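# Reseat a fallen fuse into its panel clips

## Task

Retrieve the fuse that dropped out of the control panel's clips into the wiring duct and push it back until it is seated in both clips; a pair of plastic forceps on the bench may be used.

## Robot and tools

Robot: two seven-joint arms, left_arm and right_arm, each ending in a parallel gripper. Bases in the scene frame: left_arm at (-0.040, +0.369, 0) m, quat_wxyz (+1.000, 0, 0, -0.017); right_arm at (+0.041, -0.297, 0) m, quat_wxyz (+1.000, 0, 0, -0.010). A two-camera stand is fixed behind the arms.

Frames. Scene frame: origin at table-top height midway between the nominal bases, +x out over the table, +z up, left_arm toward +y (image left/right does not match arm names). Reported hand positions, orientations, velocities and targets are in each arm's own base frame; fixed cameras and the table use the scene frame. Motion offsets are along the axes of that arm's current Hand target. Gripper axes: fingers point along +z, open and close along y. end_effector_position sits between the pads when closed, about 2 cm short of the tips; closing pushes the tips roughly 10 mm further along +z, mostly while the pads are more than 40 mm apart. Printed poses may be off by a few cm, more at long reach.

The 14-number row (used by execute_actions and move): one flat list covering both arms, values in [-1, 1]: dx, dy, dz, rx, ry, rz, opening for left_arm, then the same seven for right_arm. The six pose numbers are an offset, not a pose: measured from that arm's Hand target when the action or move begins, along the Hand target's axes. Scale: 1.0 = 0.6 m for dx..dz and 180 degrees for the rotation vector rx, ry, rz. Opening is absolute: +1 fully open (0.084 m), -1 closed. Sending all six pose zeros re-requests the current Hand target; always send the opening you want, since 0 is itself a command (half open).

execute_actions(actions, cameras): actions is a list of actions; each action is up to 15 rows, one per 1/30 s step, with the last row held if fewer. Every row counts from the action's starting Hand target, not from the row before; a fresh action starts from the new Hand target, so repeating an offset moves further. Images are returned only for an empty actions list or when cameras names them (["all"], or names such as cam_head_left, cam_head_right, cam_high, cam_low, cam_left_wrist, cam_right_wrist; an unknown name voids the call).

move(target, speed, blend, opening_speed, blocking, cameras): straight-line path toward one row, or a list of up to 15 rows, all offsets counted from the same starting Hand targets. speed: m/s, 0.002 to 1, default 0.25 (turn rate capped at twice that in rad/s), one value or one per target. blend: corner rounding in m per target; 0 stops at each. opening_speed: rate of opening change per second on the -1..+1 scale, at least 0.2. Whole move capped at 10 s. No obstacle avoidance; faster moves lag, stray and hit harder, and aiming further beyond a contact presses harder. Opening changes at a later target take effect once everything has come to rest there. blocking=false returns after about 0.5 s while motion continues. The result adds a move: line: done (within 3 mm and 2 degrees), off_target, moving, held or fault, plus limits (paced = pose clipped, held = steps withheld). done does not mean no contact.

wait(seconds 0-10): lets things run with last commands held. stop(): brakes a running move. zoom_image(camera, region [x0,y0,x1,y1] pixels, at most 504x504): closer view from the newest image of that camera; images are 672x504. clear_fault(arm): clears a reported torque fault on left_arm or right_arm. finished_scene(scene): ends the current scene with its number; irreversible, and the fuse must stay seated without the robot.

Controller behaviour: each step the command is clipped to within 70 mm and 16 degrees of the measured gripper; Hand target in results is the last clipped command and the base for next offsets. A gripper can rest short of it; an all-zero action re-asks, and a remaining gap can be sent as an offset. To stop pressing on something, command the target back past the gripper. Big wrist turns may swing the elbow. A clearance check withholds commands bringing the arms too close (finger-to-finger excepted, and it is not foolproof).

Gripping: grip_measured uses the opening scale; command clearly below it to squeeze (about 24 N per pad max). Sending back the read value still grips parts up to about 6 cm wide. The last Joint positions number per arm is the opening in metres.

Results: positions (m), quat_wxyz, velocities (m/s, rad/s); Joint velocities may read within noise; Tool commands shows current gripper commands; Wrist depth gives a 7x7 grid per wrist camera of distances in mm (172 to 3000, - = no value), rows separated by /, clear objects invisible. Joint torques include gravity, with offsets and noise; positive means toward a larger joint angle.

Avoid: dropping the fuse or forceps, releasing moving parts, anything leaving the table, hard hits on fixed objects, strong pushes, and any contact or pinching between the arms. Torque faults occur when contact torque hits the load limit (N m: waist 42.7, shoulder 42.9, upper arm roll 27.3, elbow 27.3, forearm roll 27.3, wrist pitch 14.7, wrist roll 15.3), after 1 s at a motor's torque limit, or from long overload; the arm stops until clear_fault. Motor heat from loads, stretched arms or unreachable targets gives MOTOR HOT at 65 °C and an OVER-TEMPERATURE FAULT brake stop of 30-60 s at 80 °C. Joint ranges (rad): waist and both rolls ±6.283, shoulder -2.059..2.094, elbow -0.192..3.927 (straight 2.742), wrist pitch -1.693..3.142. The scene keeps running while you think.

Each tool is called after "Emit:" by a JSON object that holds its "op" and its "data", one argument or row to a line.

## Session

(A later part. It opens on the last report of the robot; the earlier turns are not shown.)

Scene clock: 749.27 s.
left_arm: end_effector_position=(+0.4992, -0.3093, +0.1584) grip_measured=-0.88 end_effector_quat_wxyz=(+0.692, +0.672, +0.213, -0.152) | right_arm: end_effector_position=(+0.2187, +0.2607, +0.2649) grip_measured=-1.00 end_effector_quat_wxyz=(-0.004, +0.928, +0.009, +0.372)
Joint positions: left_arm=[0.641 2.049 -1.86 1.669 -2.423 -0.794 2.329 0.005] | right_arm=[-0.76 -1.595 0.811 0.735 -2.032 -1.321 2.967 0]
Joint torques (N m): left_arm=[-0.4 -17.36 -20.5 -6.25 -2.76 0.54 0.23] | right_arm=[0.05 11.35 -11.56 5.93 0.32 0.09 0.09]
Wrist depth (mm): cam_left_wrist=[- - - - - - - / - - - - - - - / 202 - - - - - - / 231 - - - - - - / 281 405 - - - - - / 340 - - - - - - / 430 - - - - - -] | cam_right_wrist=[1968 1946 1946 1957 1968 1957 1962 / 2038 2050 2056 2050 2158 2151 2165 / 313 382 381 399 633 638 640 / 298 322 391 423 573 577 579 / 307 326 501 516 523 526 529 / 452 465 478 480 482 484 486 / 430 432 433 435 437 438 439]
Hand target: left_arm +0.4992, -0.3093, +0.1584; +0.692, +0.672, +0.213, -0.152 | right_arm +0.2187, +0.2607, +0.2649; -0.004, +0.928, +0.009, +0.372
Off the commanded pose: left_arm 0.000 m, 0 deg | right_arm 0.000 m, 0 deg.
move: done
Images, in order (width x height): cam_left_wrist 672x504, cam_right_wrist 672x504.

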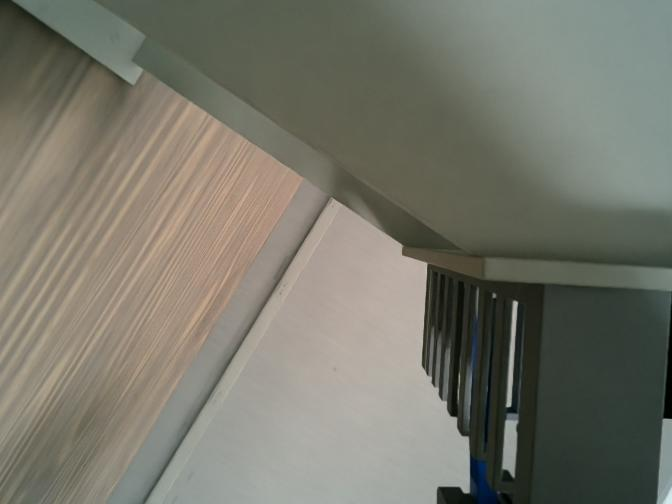

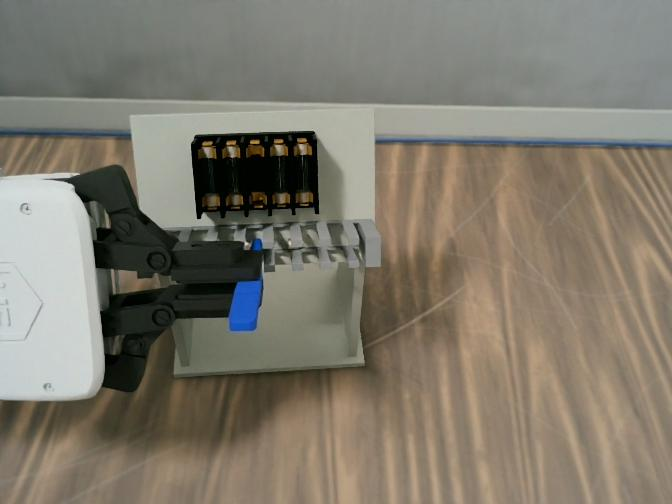

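Emit:
{"op": "move", "data": {
  "target": [0,0,0,0,0,0,-0.745,0,0,0,0,0,0,-1],
  "opening_speed": 0.3,
  "cameras": ["cam_right_wrist", "cam_left_wrist"]
}}

Emit:
{"op": "zoom_image", "data": {
  "camera": "cam_left_wrist",
  "region": [420, 240, 560, 400]
}}

Emit:
{"op": "zoom_image", "data": {
  "camera": "cam_right_wrist",
  "region": [230, 215, 310, 285]
}}

Scene clock: 800.80 s.
left_arm: end_effector_position=(+0.4992, -0.3093, +0.1584) grip_measured=-0.77 end_effector_quat_wxyz=(+0.692, +0.672, +0.213, -0.152) | right_arm: end_effector_position=(+0.2187, +0.2607, +0.2649) grip_measured=-1.00 end_effector_quat_wxyz=(-0.004, +0.928, +0.009, +0.372)
Joint positions: left_arm=[0.641 2.049 -1.86 1.669 -2.423 -0.794 2.329 0.01] | right_arm=[-0.76 -1.595 0.811 0.735 -2.032 -1.321 2.967 0]
Joint torques (N m): left_arm=[-0.13 -17.66 -20.5 -6.27 -2.74 0.51 0.21] | right_arm=[0.03 11.39 -11.56 6.17 0.32 -0.11 0.14]
Wrist depth (mm): cam_left_wrist=[- - - - - - - / - - - - - - - / 202 - - - - - - / 231 - - - - - - / 281 406 - - - - - / 340 - - - - - - / 430 - - - - - -] | cam_right_wrist=[1940 1951 1946 1968 1951 1968 1962 / 2068 2044 2068 2056 2145 2158 2145 / 298 382 381 397 632 637 640 / 298 318 392 422 574 577 579 / 306 327 499 516 524 527 529 / 452 463 478 479 482 485 487 / 430 432 433 435 436 438 439]
Hand target: left_arm +0.4992, -0.3093, +0.1584; +0.692, +0.672, +0.213, -0.152 | right_arm +0.2187, +0.2607, +0.2649; -0.004, +0.928, +0.009, +0.372
Off the commanded pose: left_arm 0.000 m, 0 deg | right_arm 0.000 m, 0 deg.
move: done
Images, in order (width x height): cam_left_wrist 672x504, cam_right_wrist 672x504.

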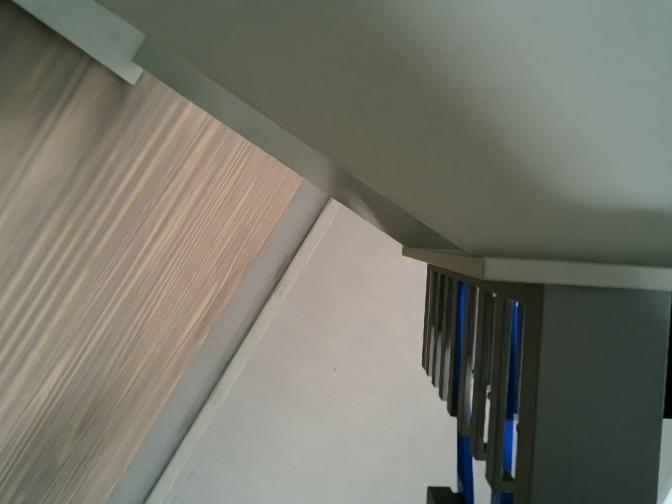

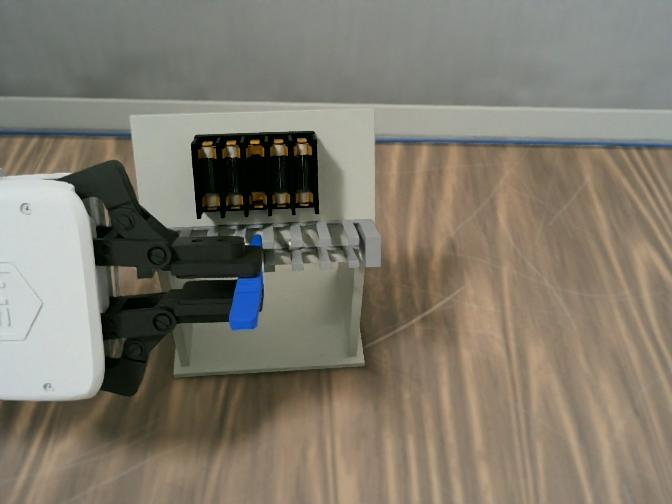

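Scaled by 3.150 from the camera's 672x504 image, which has a finer 960x720 frame.

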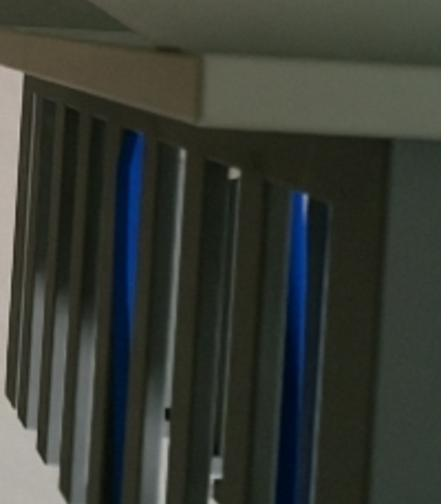

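Scaled by 6.300 from the camera's 672x504 image, which has a finer 960x720 frame.

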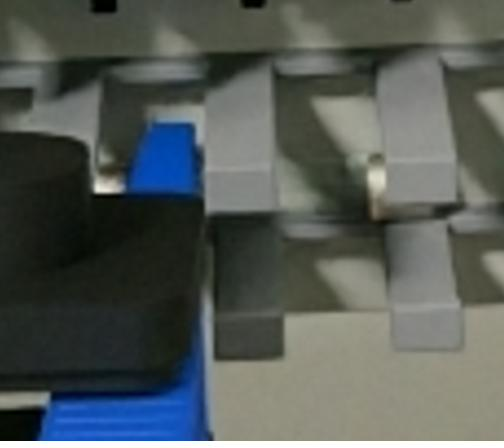

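Emit:
{"op": "move", "data": {
  "target": [
    [0,0.0014,0,0,0,0,-0.745,0,0,0,0,0,0,-1],
    [0.002,0.0014,0,0,0,0,-0.745,0,0,0,0,0,0,-1]
  ],
  "speed": 0.02,
  "cameras": ["cam_right_wrist", "cam_left_wrist"]
}}

Emit:
{"op": "zoom_image", "data": {
  "camera": "cam_left_wrist",
  "region": [420, 240, 560, 400]
}}

Emit:
{"op": "zoom_image", "data": {
  "camera": "cam_right_wrist",
  "region": [230, 215, 310, 285]
}}

Scene clock: 844.80 s.
left_arm: end_effector_position=(+0.5007, -0.3092, +0.1585) grip_measured=-0.77 end_effector_quat_wxyz=(+0.692, +0.672, +0.213, -0.152) | right_arm: end_effector_position=(+0.2187, +0.2607, +0.2649) grip_measured=-1.00 end_effector_quat_wxyz=(-0.004, +0.928, +0.009, +0.372)
Joint positions: left_arm=[0.635 2.048 -1.863 1.678 -2.424 -0.798 2.331 0.01] | right_arm=[-0.76 -1.595 0.811 0.735 -2.032 -1.321 2.967 0]
Joint torques (N m): left_arm=[-0.42 -17.38 -20.57 -5.76 -2.73 0.41 0.3] | right_arm=[-0.05 11.11 -11.57 6.04 0.36 0.02 0.03]
Wrist depth (mm): cam_left_wrist=[- - - - - - - / - - - - - - - / 197 - - - - - - / 231 - - - - - - / 282 382 - - - - - / 340 - - - - - - / 429 - - - - - -] | cam_right_wrist=[1962 1957 1957 1974 1951 1968 1968 / 2044 2056 2068 2044 2151 2158 2138 / 297 381 381 398 632 636 639 / 299 320 391 422 573 576 578 / 307 326 500 517 525 527 529 / 451 464 478 479 482 484 486 / 431 432 434 435 437 438 440]
Hand target: left_arm +0.5007, -0.3092, +0.1585; +0.692, +0.672, +0.213, -0.152 | right_arm +0.2187, +0.2607, +0.2649; -0.004, +0.928, +0.009, +0.372
Off the commanded pose: left_arm 0.000 m, 0 deg | right_arm 0.000 m, 0 deg.
move: done
Images, in order (width x height): cam_left_wrist 672x504, cam_right_wrist 672x504.

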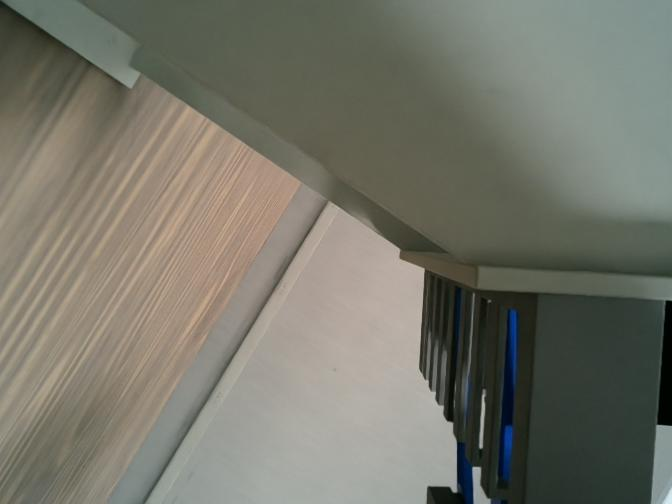

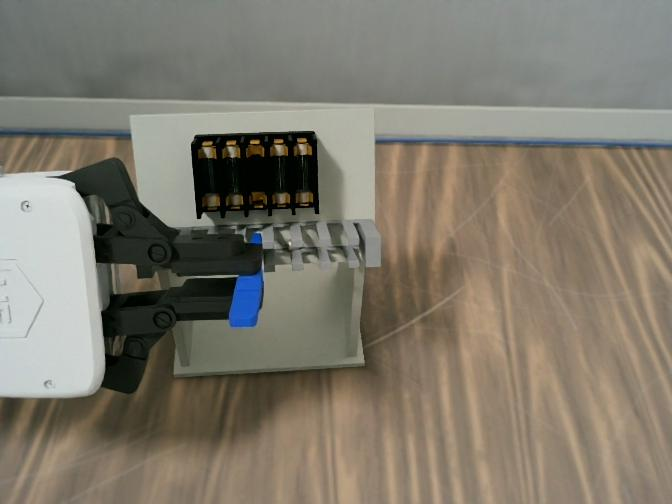

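Scaled by 3.150 from the camera's 672x504 image, which has a finer 960x720 frame.

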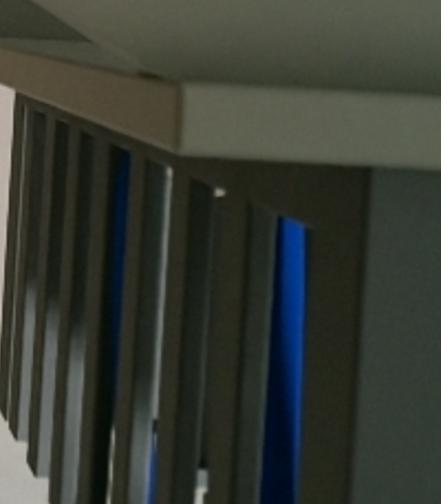

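Scaled by 6.300 from the camera's 672x504 image, which has a finer 960x720 frame.

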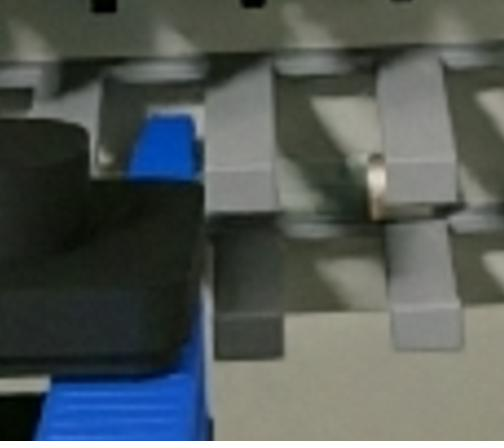

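Emit:
{"op": "move", "data": {
  "target": [0,0,0,0,0,0,-0.84,0,0,0,0,0,0,-1],
  "opening_speed": 0.3,
  "cameras": ["cam_right_wrist", "cam_left_wrist"]
}}

Emit:
{"op": "zoom_image", "data": {
  "camera": "cam_left_wrist",
  "region": [420, 240, 560, 400]
}}

Emit:
{"op": "zoom_image", "data": {
  "camera": "cam_right_wrist",
  "region": [230, 215, 310, 285]
}}

Scene clock: 853.70 s.
left_arm: end_effector_position=(+0.5007, -0.3092, +0.1585) grip_measured=-0.86 end_effector_quat_wxyz=(+0.692, +0.672, +0.213, -0.152) | right_arm: end_effector_position=(+0.2187, +0.2607, +0.2649) grip_measured=-1.00 end_effector_quat_wxyz=(-0.004, +0.928, +0.009, +0.372)
Joint positions: left_arm=[0.635 2.048 -1.863 1.678 -2.424 -0.798 2.331 0.006] | right_arm=[-0.76 -1.595 0.811 0.735 -2.032 -1.321 2.967 0]
Joint torques (N m): left_arm=[-0.6 -17.55 -20.45 -6.16 -2.81 0.52 0.35] | right_arm=[-0.21 11.33 -11.54 6.02 0.31 -0.11 0.15]
Wrist depth (mm): cam_left_wrist=[- - - - - - - / - - - - - - - / 196 - - - - - - / 232 - - - - - - / 282 384 - - - - - / 341 - - - - - - / 430 - - - - - -] | cam_right_wrist=[1957 1946 1957 1962 1946 1940 1957 / 2032 2050 2068 2074 2172 2172 2145 / 303 383 381 398 632 638 639 / 299 322 391 423 574 576 579 / 307 326 499 516 525 528 528 / 452 464 479 480 482 484 486 / 431 432 433 435 437 438 440]
Hand target: left_arm +0.5007, -0.3092, +0.1585; +0.692, +0.672, +0.213, -0.152 | right_arm +0.2187, +0.2607, +0.2649; -0.004, +0.928, +0.009, +0.372
Off the commanded pose: left_arm 0.000 m, 0 deg | right_arm 0.000 m, 0 deg.
move: done
Images, in order (width x height): cam_left_wrist 672x504, cam_right_wrist 672x504.

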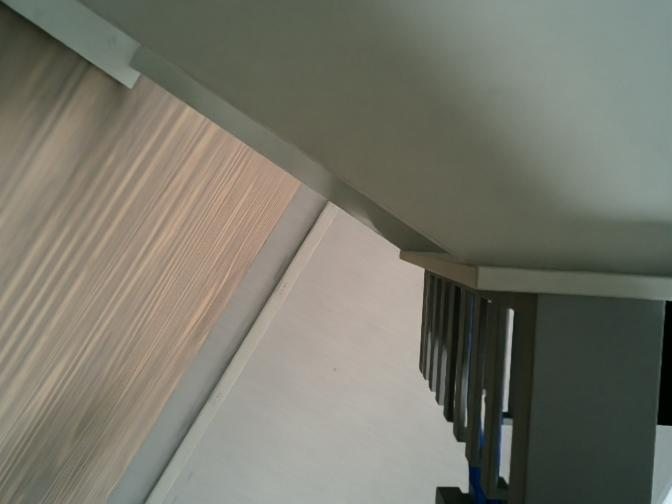

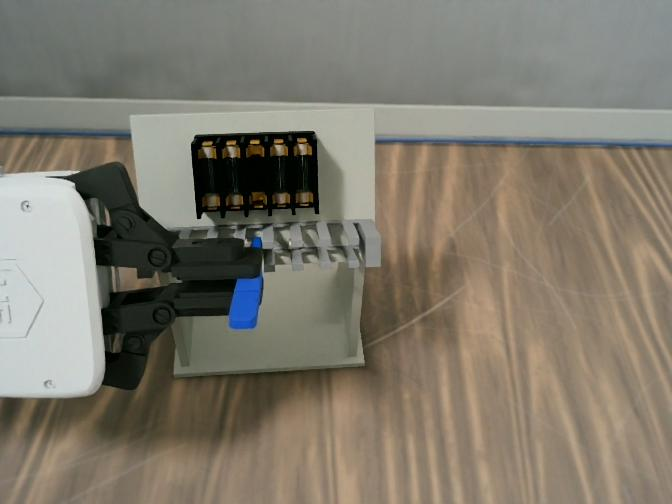

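Scaled by 3.150 from the camera's 672x504 image, which has a finer 960x720 frame.

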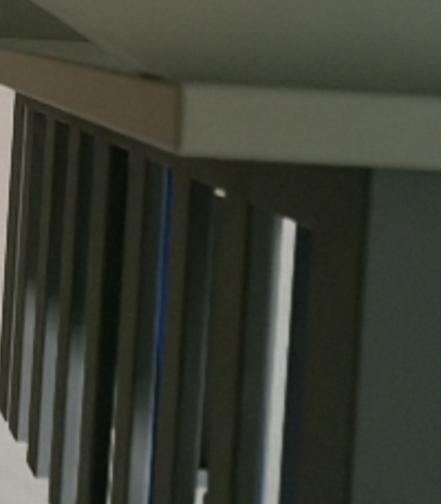

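Scaled by 6.300 from the camera's 672x504 image, which has a finer 960x720 frame.

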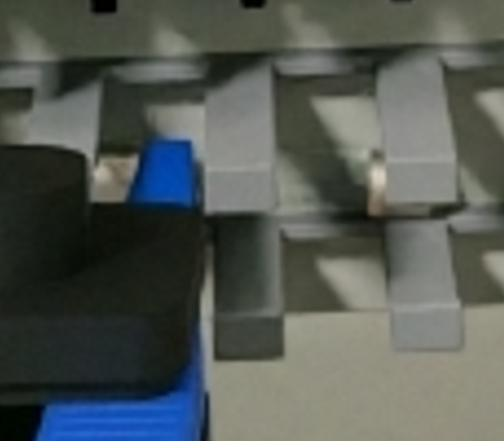

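Emit:
{"op": "move", "data": {
  "target": [
    [-0.0083,0.0012,0,0,0,0,-0.762,0,0,0,0,0,0,-1],
    [0.0,0.0014,0,0,0,0,-0.762,0,0,0,0,0,0,-1],
    [0.0,0.0037,0,0,0,0,-0.762,0,0,0,0,0,0,-1]
  ],
  "speed": 0.03,
  "cameras": ["cam_right_wrist", "cam_left_wrist"]
}}

Emit:
{"op": "zoom_image", "data": {
  "camera": "cam_left_wrist",
  "region": [420, 240, 560, 400]
}}

Emit:
{"op": "zoom_image", "data": {
  "camera": "cam_right_wrist",
  "region": [230, 215, 310, 285]
}}

Scene clock: 945.60 s.
left_arm: end_effector_position=(+0.5018, -0.3091, +0.1604) grip_measured=-0.78 end_effector_quat_wxyz=(+0.692, +0.672, +0.213, -0.152) | right_arm: end_effector_position=(+0.2187, +0.2607, +0.2649) grip_measured=-1.00 end_effector_quat_wxyz=(-0.004, +0.928, +0.009, +0.372)
Joint positions: left_arm=[0.632 2.044 -1.867 1.682 -2.426 -0.799 2.33 0.01] | right_arm=[-0.76 -1.595 0.811 0.735 -2.032 -1.321 2.967 0]
Joint torques (N m): left_arm=[-0.99 -18.16 -20.32 -6.19 -2.9 0.44 0.03] | right_arm=[0.05 11.42 -11.58 6.05 0.15 -0.02 0.1]
Wrist depth (mm): cam_left_wrist=[- - - - - - - / - - - - - - - / 200 - - - - - - / 236 - - - - - - / 287 - - - - - - / 346 - - - - - - / 438 - - - - - -] | cam_right_wrist=[1985 1974 1962 1968 1968 1962 1968 / 2068 2056 2062 2062 2165 2151 2145 / 295 381 382 399 633 635 641 / 299 320 391 424 573 577 579 / 308 326 500 517 524 527 529 / 451 465 478 479 482 484 486 / 431 432 434 434 437 438 440]
Hand target: left_arm +0.5018, -0.3091, +0.1605; +0.692, +0.672, +0.213, -0.152 | right_arm +0.2187, +0.2607, +0.2649; -0.004, +0.928, +0.009, +0.372
Off the commanded pose: left_arm 0.000 m, 0 deg | right_arm 0.000 m, 0 deg.
move: done
Images, in order (width x height): cam_left_wrist 672x504, cam_right_wrist 672x504.

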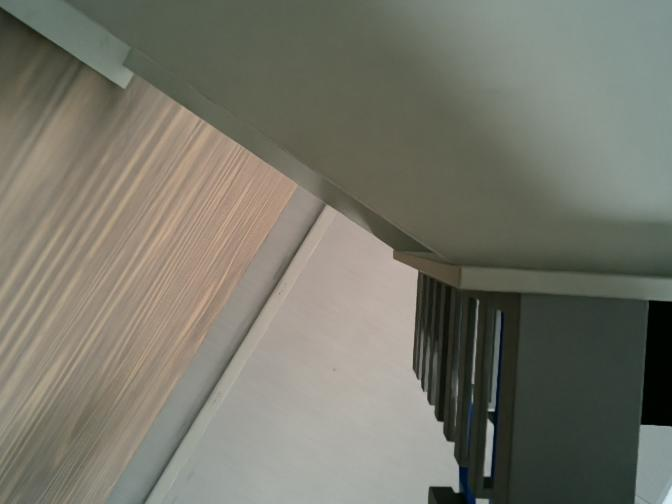

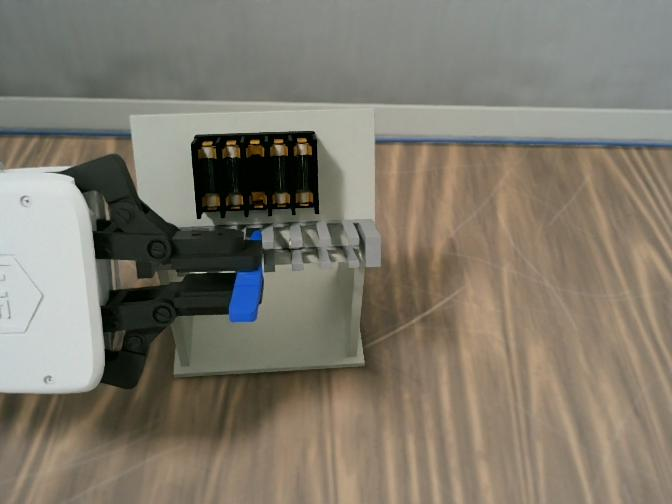

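Scaled by 3.150 from the camera's 672x504 image, which has a finer 960x720 frame.

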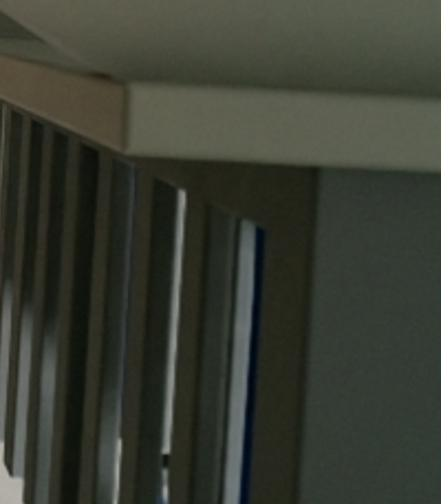

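Scaled by 6.300 from the camera's 672x504 image, which has a finer 960x720 frame.

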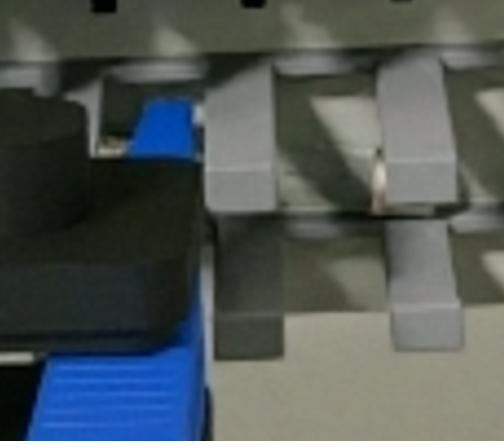

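Emit:
{"op": "move", "data": {
  "target": [
    [0.0025,0.0008,0,0,0,0,-0.762,0,0,0,0,0,0,-1],
    [0.0025,0.0008,0,0,0,0,-0.81,0,0,0,0,0,0,-1]
  ],
  "speed": 0.02,
  "opening_speed": 0.2,
  "cameras": ["cam_right_wrist", "cam_left_wrist"]
}}

Emit:
{"op": "zoom_image", "data": {
  "camera": "cam_left_wrist",
  "region": [420, 240, 560, 400]
}}

Emit:
{"op": "zoom_image", "data": {
  "camera": "cam_right_wrist",
  "region": [230, 215, 310, 285]
}}

Scene clock: 962.63 s.
left_arm: end_effector_position=(+0.5033, -0.3089, +0.1601) grip_measured=-0.83 end_effector_quat_wxyz=(+0.692, +0.672, +0.213, -0.152) | right_arm: end_effector_position=(+0.2187, +0.2607, +0.2649) grip_measured=-1.00 end_effector_quat_wxyz=(-0.004, +0.928, +0.009, +0.372)
Joint positions: left_arm=[0.626 2.044 -1.871 1.692 -2.427 -0.804 2.333 0.007] | right_arm=[-0.76 -1.595 0.811 0.735 -2.032 -1.321 2.967 0]
Joint torques (N m): left_arm=[-0.73 -17.71 -20.59 -6.29 -2.74 0.45 0.26] | right_arm=[0.12 11.43 -11.59 5.98 0.26 -0.09 0.16]
Wrist depth (mm): cam_left_wrist=[- - - - - - - / - - - - - - - / 199 - - - - - - / 235 - - - - - - / 273 - - - - - - / 346 - - - - - - / 436 - - - - - -] | cam_right_wrist=[1979 1974 1940 1957 1974 1962 1957 / 2062 2056 2056 2068 2185 2158 2119 / 296 381 381 399 634 637 640 / 301 321 391 422 573 577 579 / 309 327 501 517 524 527 530 / 451 463 476 480 481 483 486 / 431 432 433 435 437 438 440]
Hand target: left_arm +0.5033, -0.3089, +0.1601; +0.692, +0.672, +0.213, -0.152 | right_arm +0.2187, +0.2607, +0.2649; -0.004, +0.928, +0.009, +0.372
Off the commanded pose: left_arm 0.000 m, 0 deg | right_arm 0.000 m, 0 deg.
move: done
Images, in order (width x height): cam_left_wrist 672x504, cam_right_wrist 672x504.

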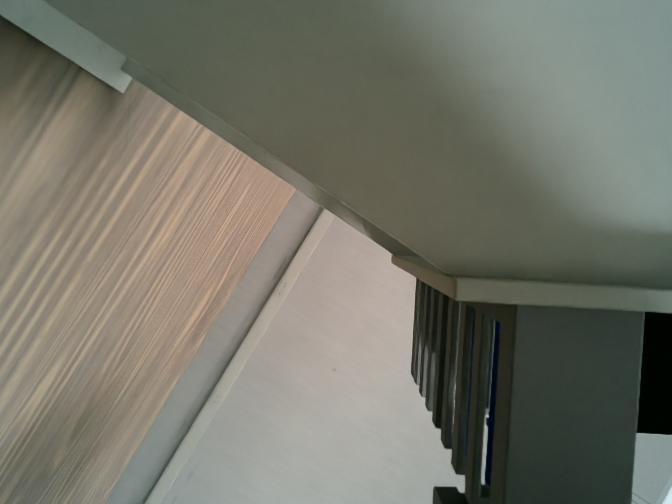

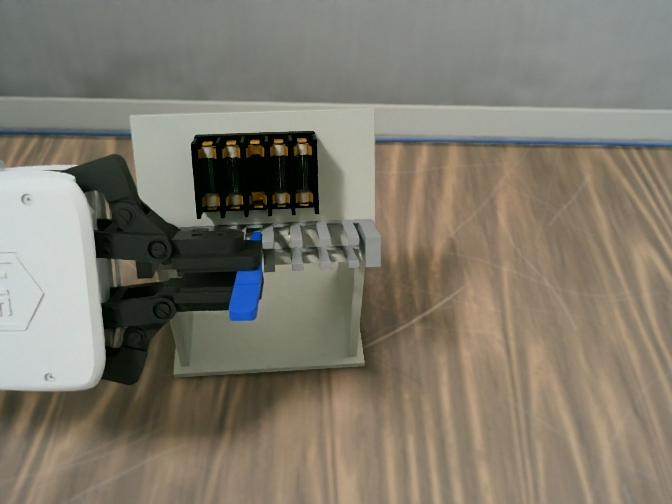

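Scaled by 3.150 from the camera's 672x504 image, which has a finer 960x720 frame.

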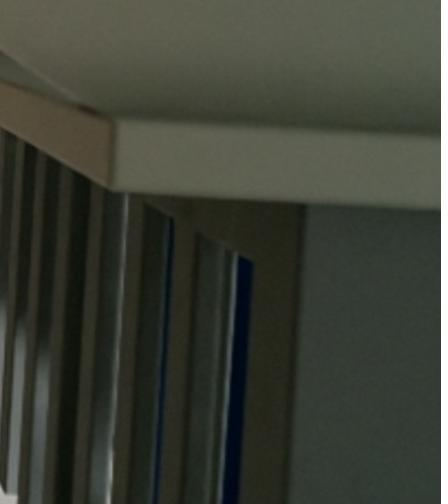

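Scaled by 6.300 from the camera's 672x504 image, which has a finer 960x720 frame.

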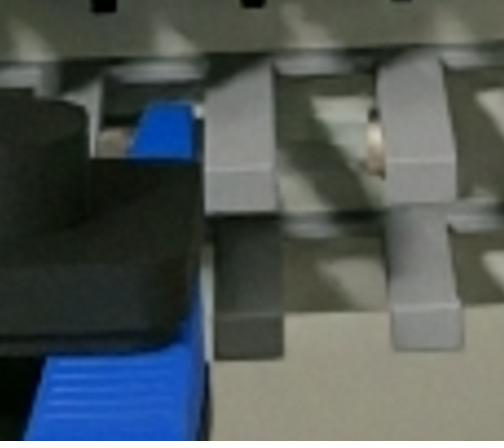

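Emit:
{"op": "move", "data": {
  "target": [-0.0133,-0.0016,0,0,0,0,-0.81,0,0,0,0,0,0,-1],
  "speed": 0.03,
  "cameras": ["cam_right_wrist", "cam_left_wrist"]
}}

Emit:
{"op": "zoom_image", "data": {
  "camera": "cam_left_wrist",
  "region": [420, 240, 560, 400]
}}

Emit:
{"op": "zoom_image", "data": {
  "camera": "cam_right_wrist",
  "region": [230, 215, 310, 285]
}}

Scene clock: 978.33 s.
left_arm: end_effector_position=(+0.4960, -0.3096, +0.1633) grip_measured=-0.83 end_effector_quat_wxyz=(+0.692, +0.672, +0.213, -0.152) | right_arm: end_effector_position=(+0.2187, +0.2607, +0.2649) grip_measured=-1.00 end_effector_quat_wxyz=(-0.004, +0.928, +0.009, +0.372)
Joint positions: left_arm=[0.654 2.04 -1.852 1.642 -2.424 -0.78 2.312 0.007] | right_arm=[-0.76 -1.595 0.811 0.735 -2.032 -1.321 2.967 0]
Joint torques (N m): left_arm=[0.63 -18.05 -20.57 -6.37 -2.4 0.8 -0.01] | right_arm=[-0.1 11.51 -11.5 6.14 0.15 -0.04 0.16]
Wrist depth (mm): cam_left_wrist=[- - - - - - - / 183 - - - - - - / 212 - - - - - - / 251 340 - - - - - / 295 400 - - - - - / 356 - - - - - - / 450 - - - - - -] | cam_right_wrist=[1962 1957 1951 1951 1968 1968 1974 / 2062 2050 2062 2062 2158 2151 2151 / 291 382 381 399 633 637 640 / 293 316 391 423 574 577 580 / 300 325 499 515 523 526 529 / 451 464 478 481 481 484 485 / 430 431 433 434 437 439 440]
Hand target: left_arm +0.4960, -0.3096, +0.1633; +0.692, +0.672, +0.213, -0.152 | right_arm +0.2187, +0.2607, +0.2649; -0.004, +0.928, +0.009, +0.372
Off the commanded pose: left_arm 0.000 m, 0 deg | right_arm 0.000 m, 0 deg.
move: done
Images, in order (width x height): cam_left_wrist 672x504, cam_right_wrist 672x504.

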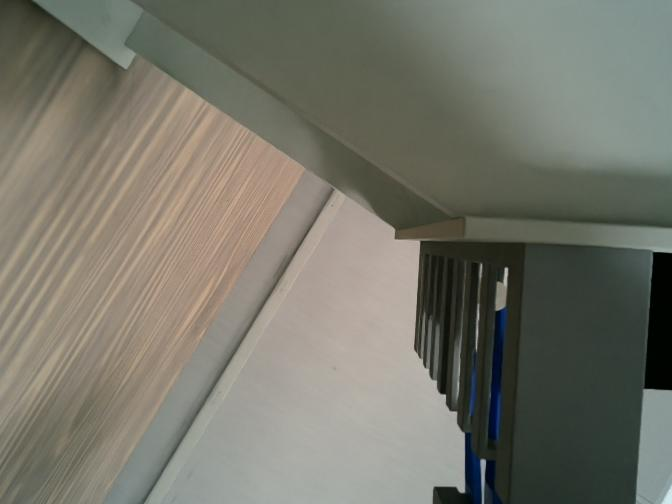

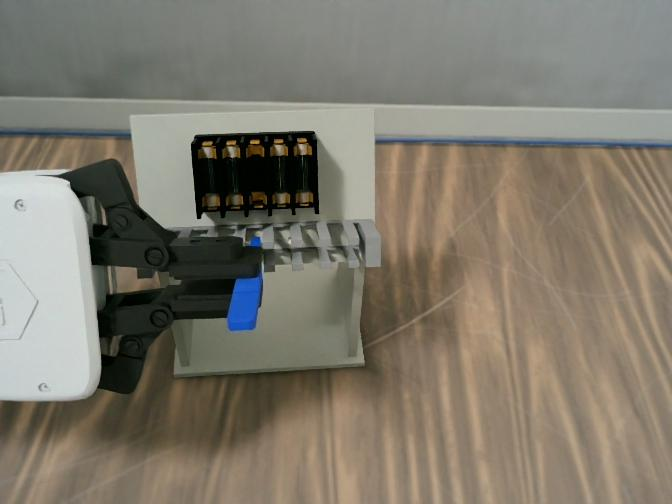

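Scaled by 3.150 from the camera's 672x504 image, which has a finer 960x720 frame.

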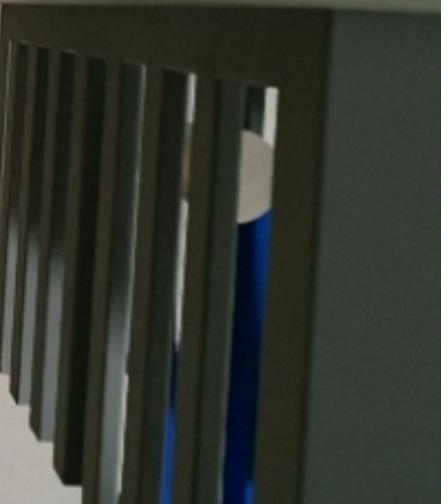

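Scaled by 6.300 from the camera's 672x504 image, which has a finer 960x720 frame.

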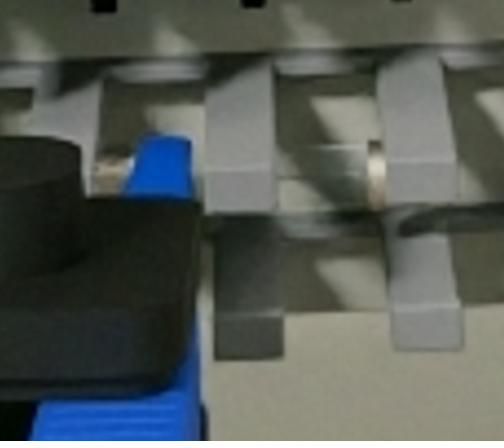

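Emit:
{"op": "move", "data": {
  "target": [
    [0,0.0016,0,0,0,0,-0.815,0,0,0,0,0,0,-1],
    [-0.068,0.0012,0.001,0,0,0,-0.815,0,0,0,0,0,0,-1]
  ],
  "speed": [0.02,0.04],
  "cameras": ["cam_right_wrist", "cam_left_wrist"]
}}

Emit:
{"op": "zoom_image", "data": {
  "camera": "cam_left_wrist",
  "region": [400, 200, 600, 400]
}}

Emit:
{"op": "zoom_image", "data": {
  "camera": "cam_right_wrist",
  "region": [190, 200, 350, 310]
}}

Scene clock: 1001.17 s.
left_arm: end_effector_position=(+0.4612, -0.3133, +0.1843) grip_measured=-0.84 end_effector_quat_wxyz=(+0.692, +0.672, +0.213, -0.152) | right_arm: end_effector_position=(+0.2187, +0.2607, +0.2649) grip_measured=-1.00 end_effector_quat_wxyz=(-0.004, +0.928, +0.009, +0.372)
Joint positions: left_arm=[0.77 1.992 -1.781 1.422 -2.419 -0.666 2.211 0.007] | right_arm=[-0.76 -1.595 0.811 0.735 -2.032 -1.321 2.967 0]
Joint torques (N m): left_arm=[0.48 -15.81 -21.57 -5.46 -2.25 0.87 0.07] | right_arm=[-0.12 11.34 -11.43 6.04 0.21 0 0.18]
Wrist depth (mm): cam_left_wrist=[212 260 - - - - - / 230 288 - - - - - / 269 338 - - - - - / 310 450 - - - - - / 367 578 - - - - - / 423 - - - - - - / 535 - - - - - -] | cam_right_wrist=[1968 1962 1962 1968 1962 1979 1957 / 2080 2050 2056 2074 2172 2158 2158 / 282 384 380 399 632 638 640 / 253 276 398 423 573 576 578 / 259 276 499 517 524 527 529 / 270 453 467 480 482 484 486 / 431 432 434 435 436 439 440]
Hand target: left_arm +0.4612, -0.3133, +0.1843; +0.692, +0.672, +0.213, -0.152 | right_arm +0.2187, +0.2607, +0.2649; -0.004, +0.928, +0.009, +0.372
Off the commanded pose: left_arm 0.000 m, 0 deg | right_arm 0.000 m, 0 deg.
move: done
Images, in order (width x height): cam_left_wrist 672x504, cam_right_wrist 672x504.

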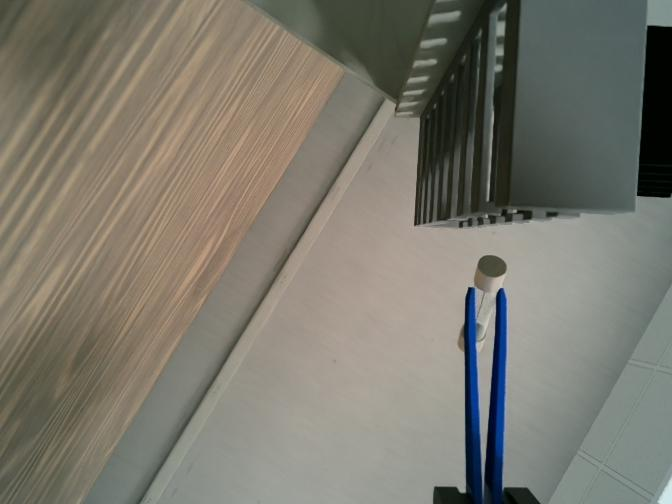

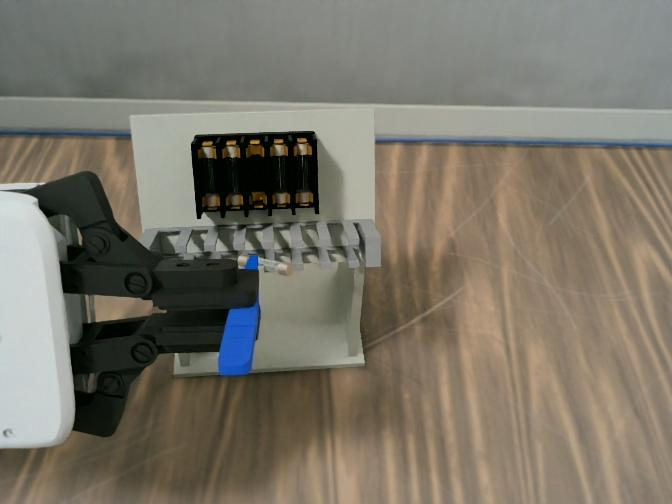

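Scaled by 2.520 from the camera's 672x504 image, which has a finer 960x720 frame.

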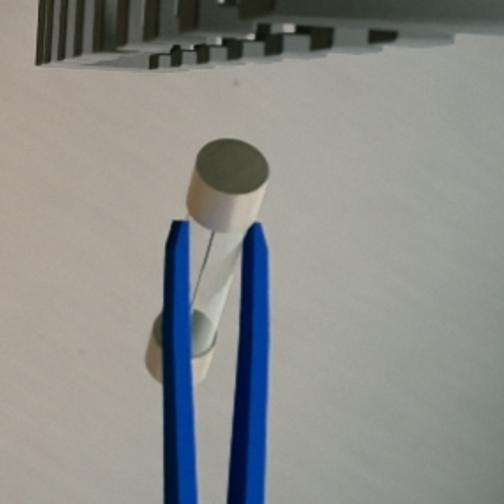

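Scaled by 3.150 from the camera's 672x504 image, which has a finer 960x720 frame.

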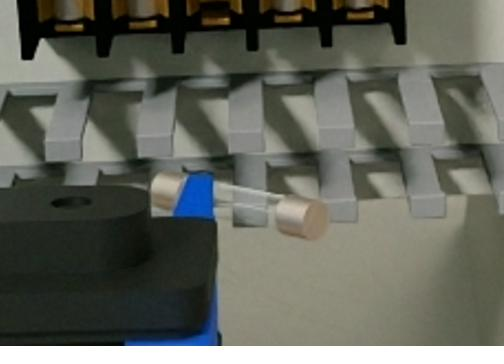

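Emit:
{"op": "zoom_image", "data": {
  "camera": "cam_left_wrist",
  "region": [440, 240, 540, 370]
}}

Emit:
{"op": "zoom_image", "data": {
  "camera": "cam_right_wrist",
  "region": [220, 240, 310, 290]
}}

Scaled by 3.877 from the camera's 672x504 image, which has a finer 960x720 frame.

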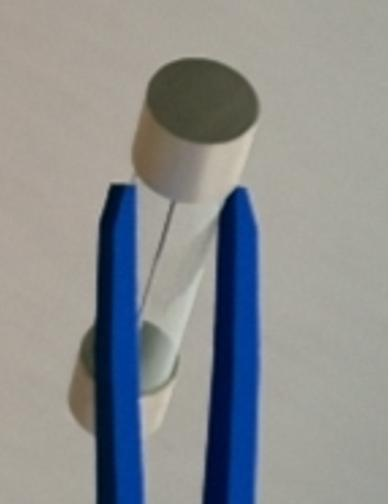

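Scaled by 5.600 from the camera's 672x504 image, which has a finer 960x720 frame.

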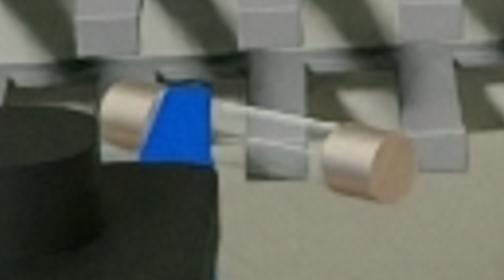

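Emit:
{"op": "move", "data": {
  "target": [
    [-0.0667,0,0,0,0,0,-0.82,0,0,0,0,0,0,-1],
    [-0.0357,0.098,-0.053,0.4947,0.0048,-0.0024,-0.82,0,0,0,0,0,0,-1]
  ],
  "speed": [0.1,0.15],
  "blend": [0.01,0],
  "cameras": ["cam_right_wrist", "cam_left_wrist"]
}}

Emit:
{"op": "zoom_image", "data": {
  "camera": "cam_left_wrist",
  "region": [400, 200, 600, 400]
}}

Emit:
{"op": "zoom_image", "data": {
  "camera": "cam_right_wrist",
  "region": [120, 80, 400, 280]
}}

Scene clock: 1105.63 s.
left_arm: end_effector_position=(+0.4681, -0.2799, +0.2454) grip_measured=-0.84 end_effector_quat_wxyz=(+0.155, +0.981, +0.094, -0.074) | right_arm: end_effector_position=(+0.2187, +0.2607, +0.2649) grip_measured=-1.00 end_effector_quat_wxyz=(-0.004, +0.928, +0.009, +0.372)
Joint positions: left_arm=[-0.201 1.133 -1.219 2.662 -2.408 -1.69 2.229 0.007] | right_arm=[-0.76 -1.595 0.811 0.735 -2.032 -1.321 2.967 0]
Joint torques (N m): left_arm=[-0.34 -23.71 -7.23 4.62 -0.94 -0.96 0.2] | right_arm=[-0.03 11.37 -11.45 6.02 0.18 -0.12 0.26]
Wrist depth (mm): cam_left_wrist=[308 320 331 331 345 342 388 / 313 325 337 210 199 186 192 / 319 332 343 222 222 199 204 / 323 338 350 358 373 253 255 / 330 344 359 373 383 407 429 / 336 350 365 380 392 416 437 / 342 357 372 389 400 426 449] | cam_right_wrist=[194 224 1968 1940 1974 1962 1979 / 227 379 2068 2068 2138 2158 2151 / 242 381 382 399 633 636 638 / 544 359 400 423 574 577 577 / 501 502 515 516 524 528 528 / 475 476 477 479 481 485 488 / 430 432 433 435 437 439 440]
Hand target: left_arm +0.4690, -0.2803, +0.2458; +0.074, +0.977, +0.070, -0.186 | right_arm +0.2187, +0.2607, +0.2649; -0.004, +0.928, +0.009, +0.372
Off the commanded pose: left_arm 0.001 m, 26 deg; orientation clipped | right_arm 0.000 m, 0 deg.
joint sent to its limit (left arm) — joint 6 (wrist pitch), lower limit. The joint targets are off in orientation, not in position.
move: off_target (left_arm); limits=paced
Images, in order (width x height): cam_left_wrist 672x504, cam_right_wrist 672x504.

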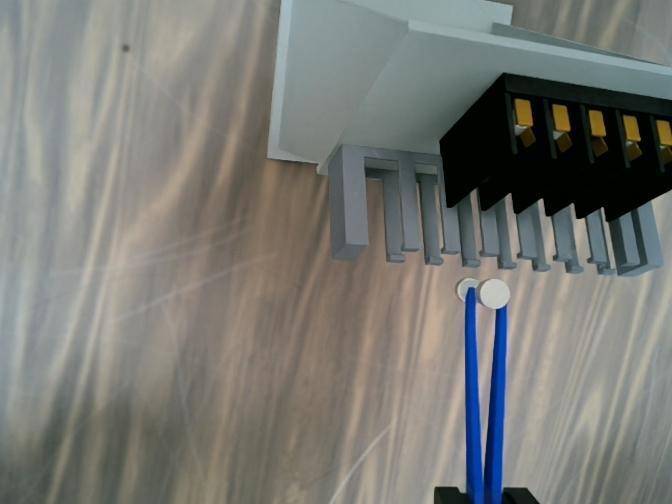

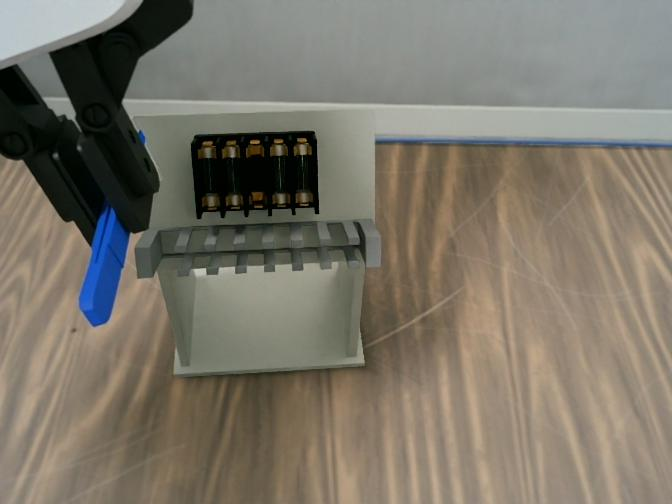

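Scaled by 2.520 from the camera's 672x504 image, which has a finer 960x720 frame.

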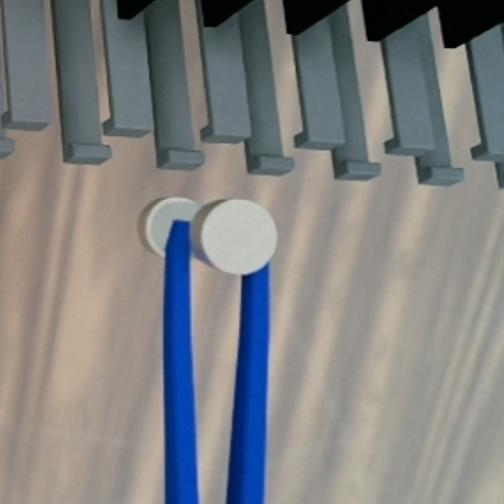

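Scaled by 1.800 from the camera's 672x504 image, which has a finer 960x720 frame.

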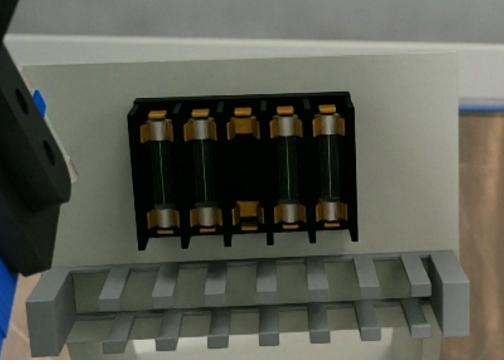

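Emit:
{"op": "move", "data": {
  "target": [0.0182,0.0748,0.0557,0.0411,0.1216,0.0121,-0.82,0,0,0,0,0,0,-1],
  "speed": 0.08,
  "cameras": ["cam_right_wrist", "cam_left_wrist"]
}}

Emit:
{"op": "zoom_image", "data": {
  "camera": "cam_left_wrist",
  "region": [350, 100, 620, 370]
}}

Emit:
{"op": "zoom_image", "data": {
  "camera": "cam_right_wrist",
  "region": [150, 100, 370, 280]
}}

Scene clock: 1181.67 s.
left_arm: end_effector_position=(+0.4738, -0.3282, +0.2159) grip_measured=-0.84 end_effector_quat_wxyz=(+0.042, +0.996, +0.052, +0.056) | right_arm: end_effector_position=(+0.2187, +0.2607, +0.2649) grip_measured=-1.00 end_effector_quat_wxyz=(-0.004, +0.928, +0.009, +0.372)
Joint positions: left_arm=[-0.434 1.172 -1.246 2.694 -1.994 -1.66 2.174 0.007] | right_arm=[-0.76 -1.595 0.811 0.735 -2.032 -1.321 2.967 0]
Joint torques (N m): left_arm=[0.62 -23.63 -6.68 4.26 0.19 -1.28 -0.02] | right_arm=[-0.25 11.48 -11.43 6.08 0.01 -0.03 0.16]
Wrist depth (mm): cam_left_wrist=[353 357 362 366 370 374 379 / 348 - 180 175 176 178 180 / 345 348 202 188 174 181 218 / 339 342 215 212 203 204 364 / 335 338 339 209 347 352 358 / 331 336 338 342 346 350 355 / 327 331 334 339 342 346 350] | cam_right_wrist=[176 177 179 187 1962 1951 1962 / 189 190 196 207 2151 2165 2178 / 598 214 240 396 632 637 640 / 562 - 274 423 573 576 579 / 515 516 512 516 524 526 530 / 474 464 466 480 482 485 486 / 431 431 434 436 438 439 440]
Hand target: left_arm +0.4747, -0.3288, +0.2163; +0.000, +0.999, +0.052, +0.001 | right_arm +0.2187, +0.2607, +0.2649; -0.004, +0.928, +0.009, +0.372
Off the commanded pose: left_arm 0.001 m, 8 deg | right_arm 0.000 m, 0 deg.
move: off_target (left_arm)
Images, in order (width x height): cam_left_wrist 672x504, cam_right_wrist 672x504.

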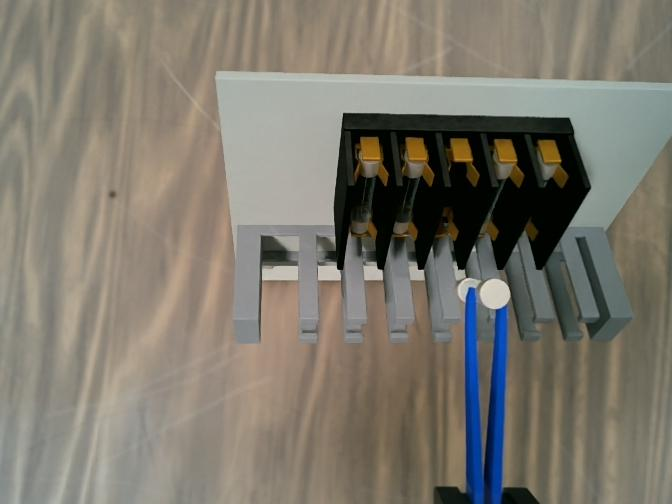

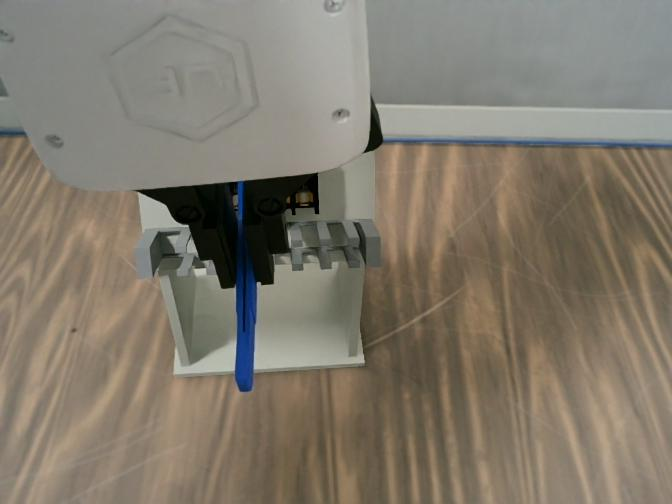

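Scaled by 1.867 from the camera's 672x504 image, which has a finer 960x720 frame.

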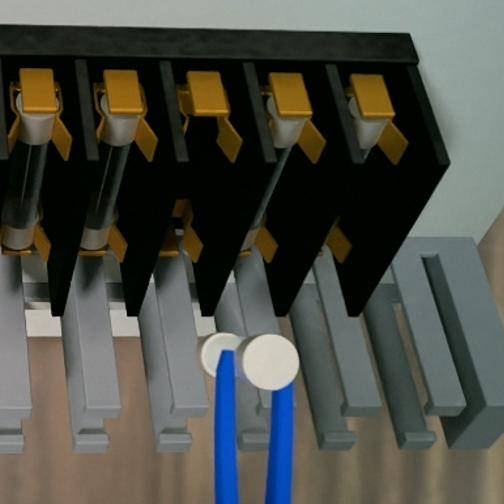

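Scaled by 2.291 from the camera's 672x504 image, which has a finer 960x720 frame.

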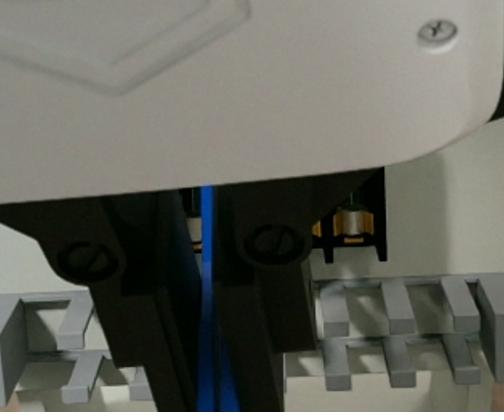

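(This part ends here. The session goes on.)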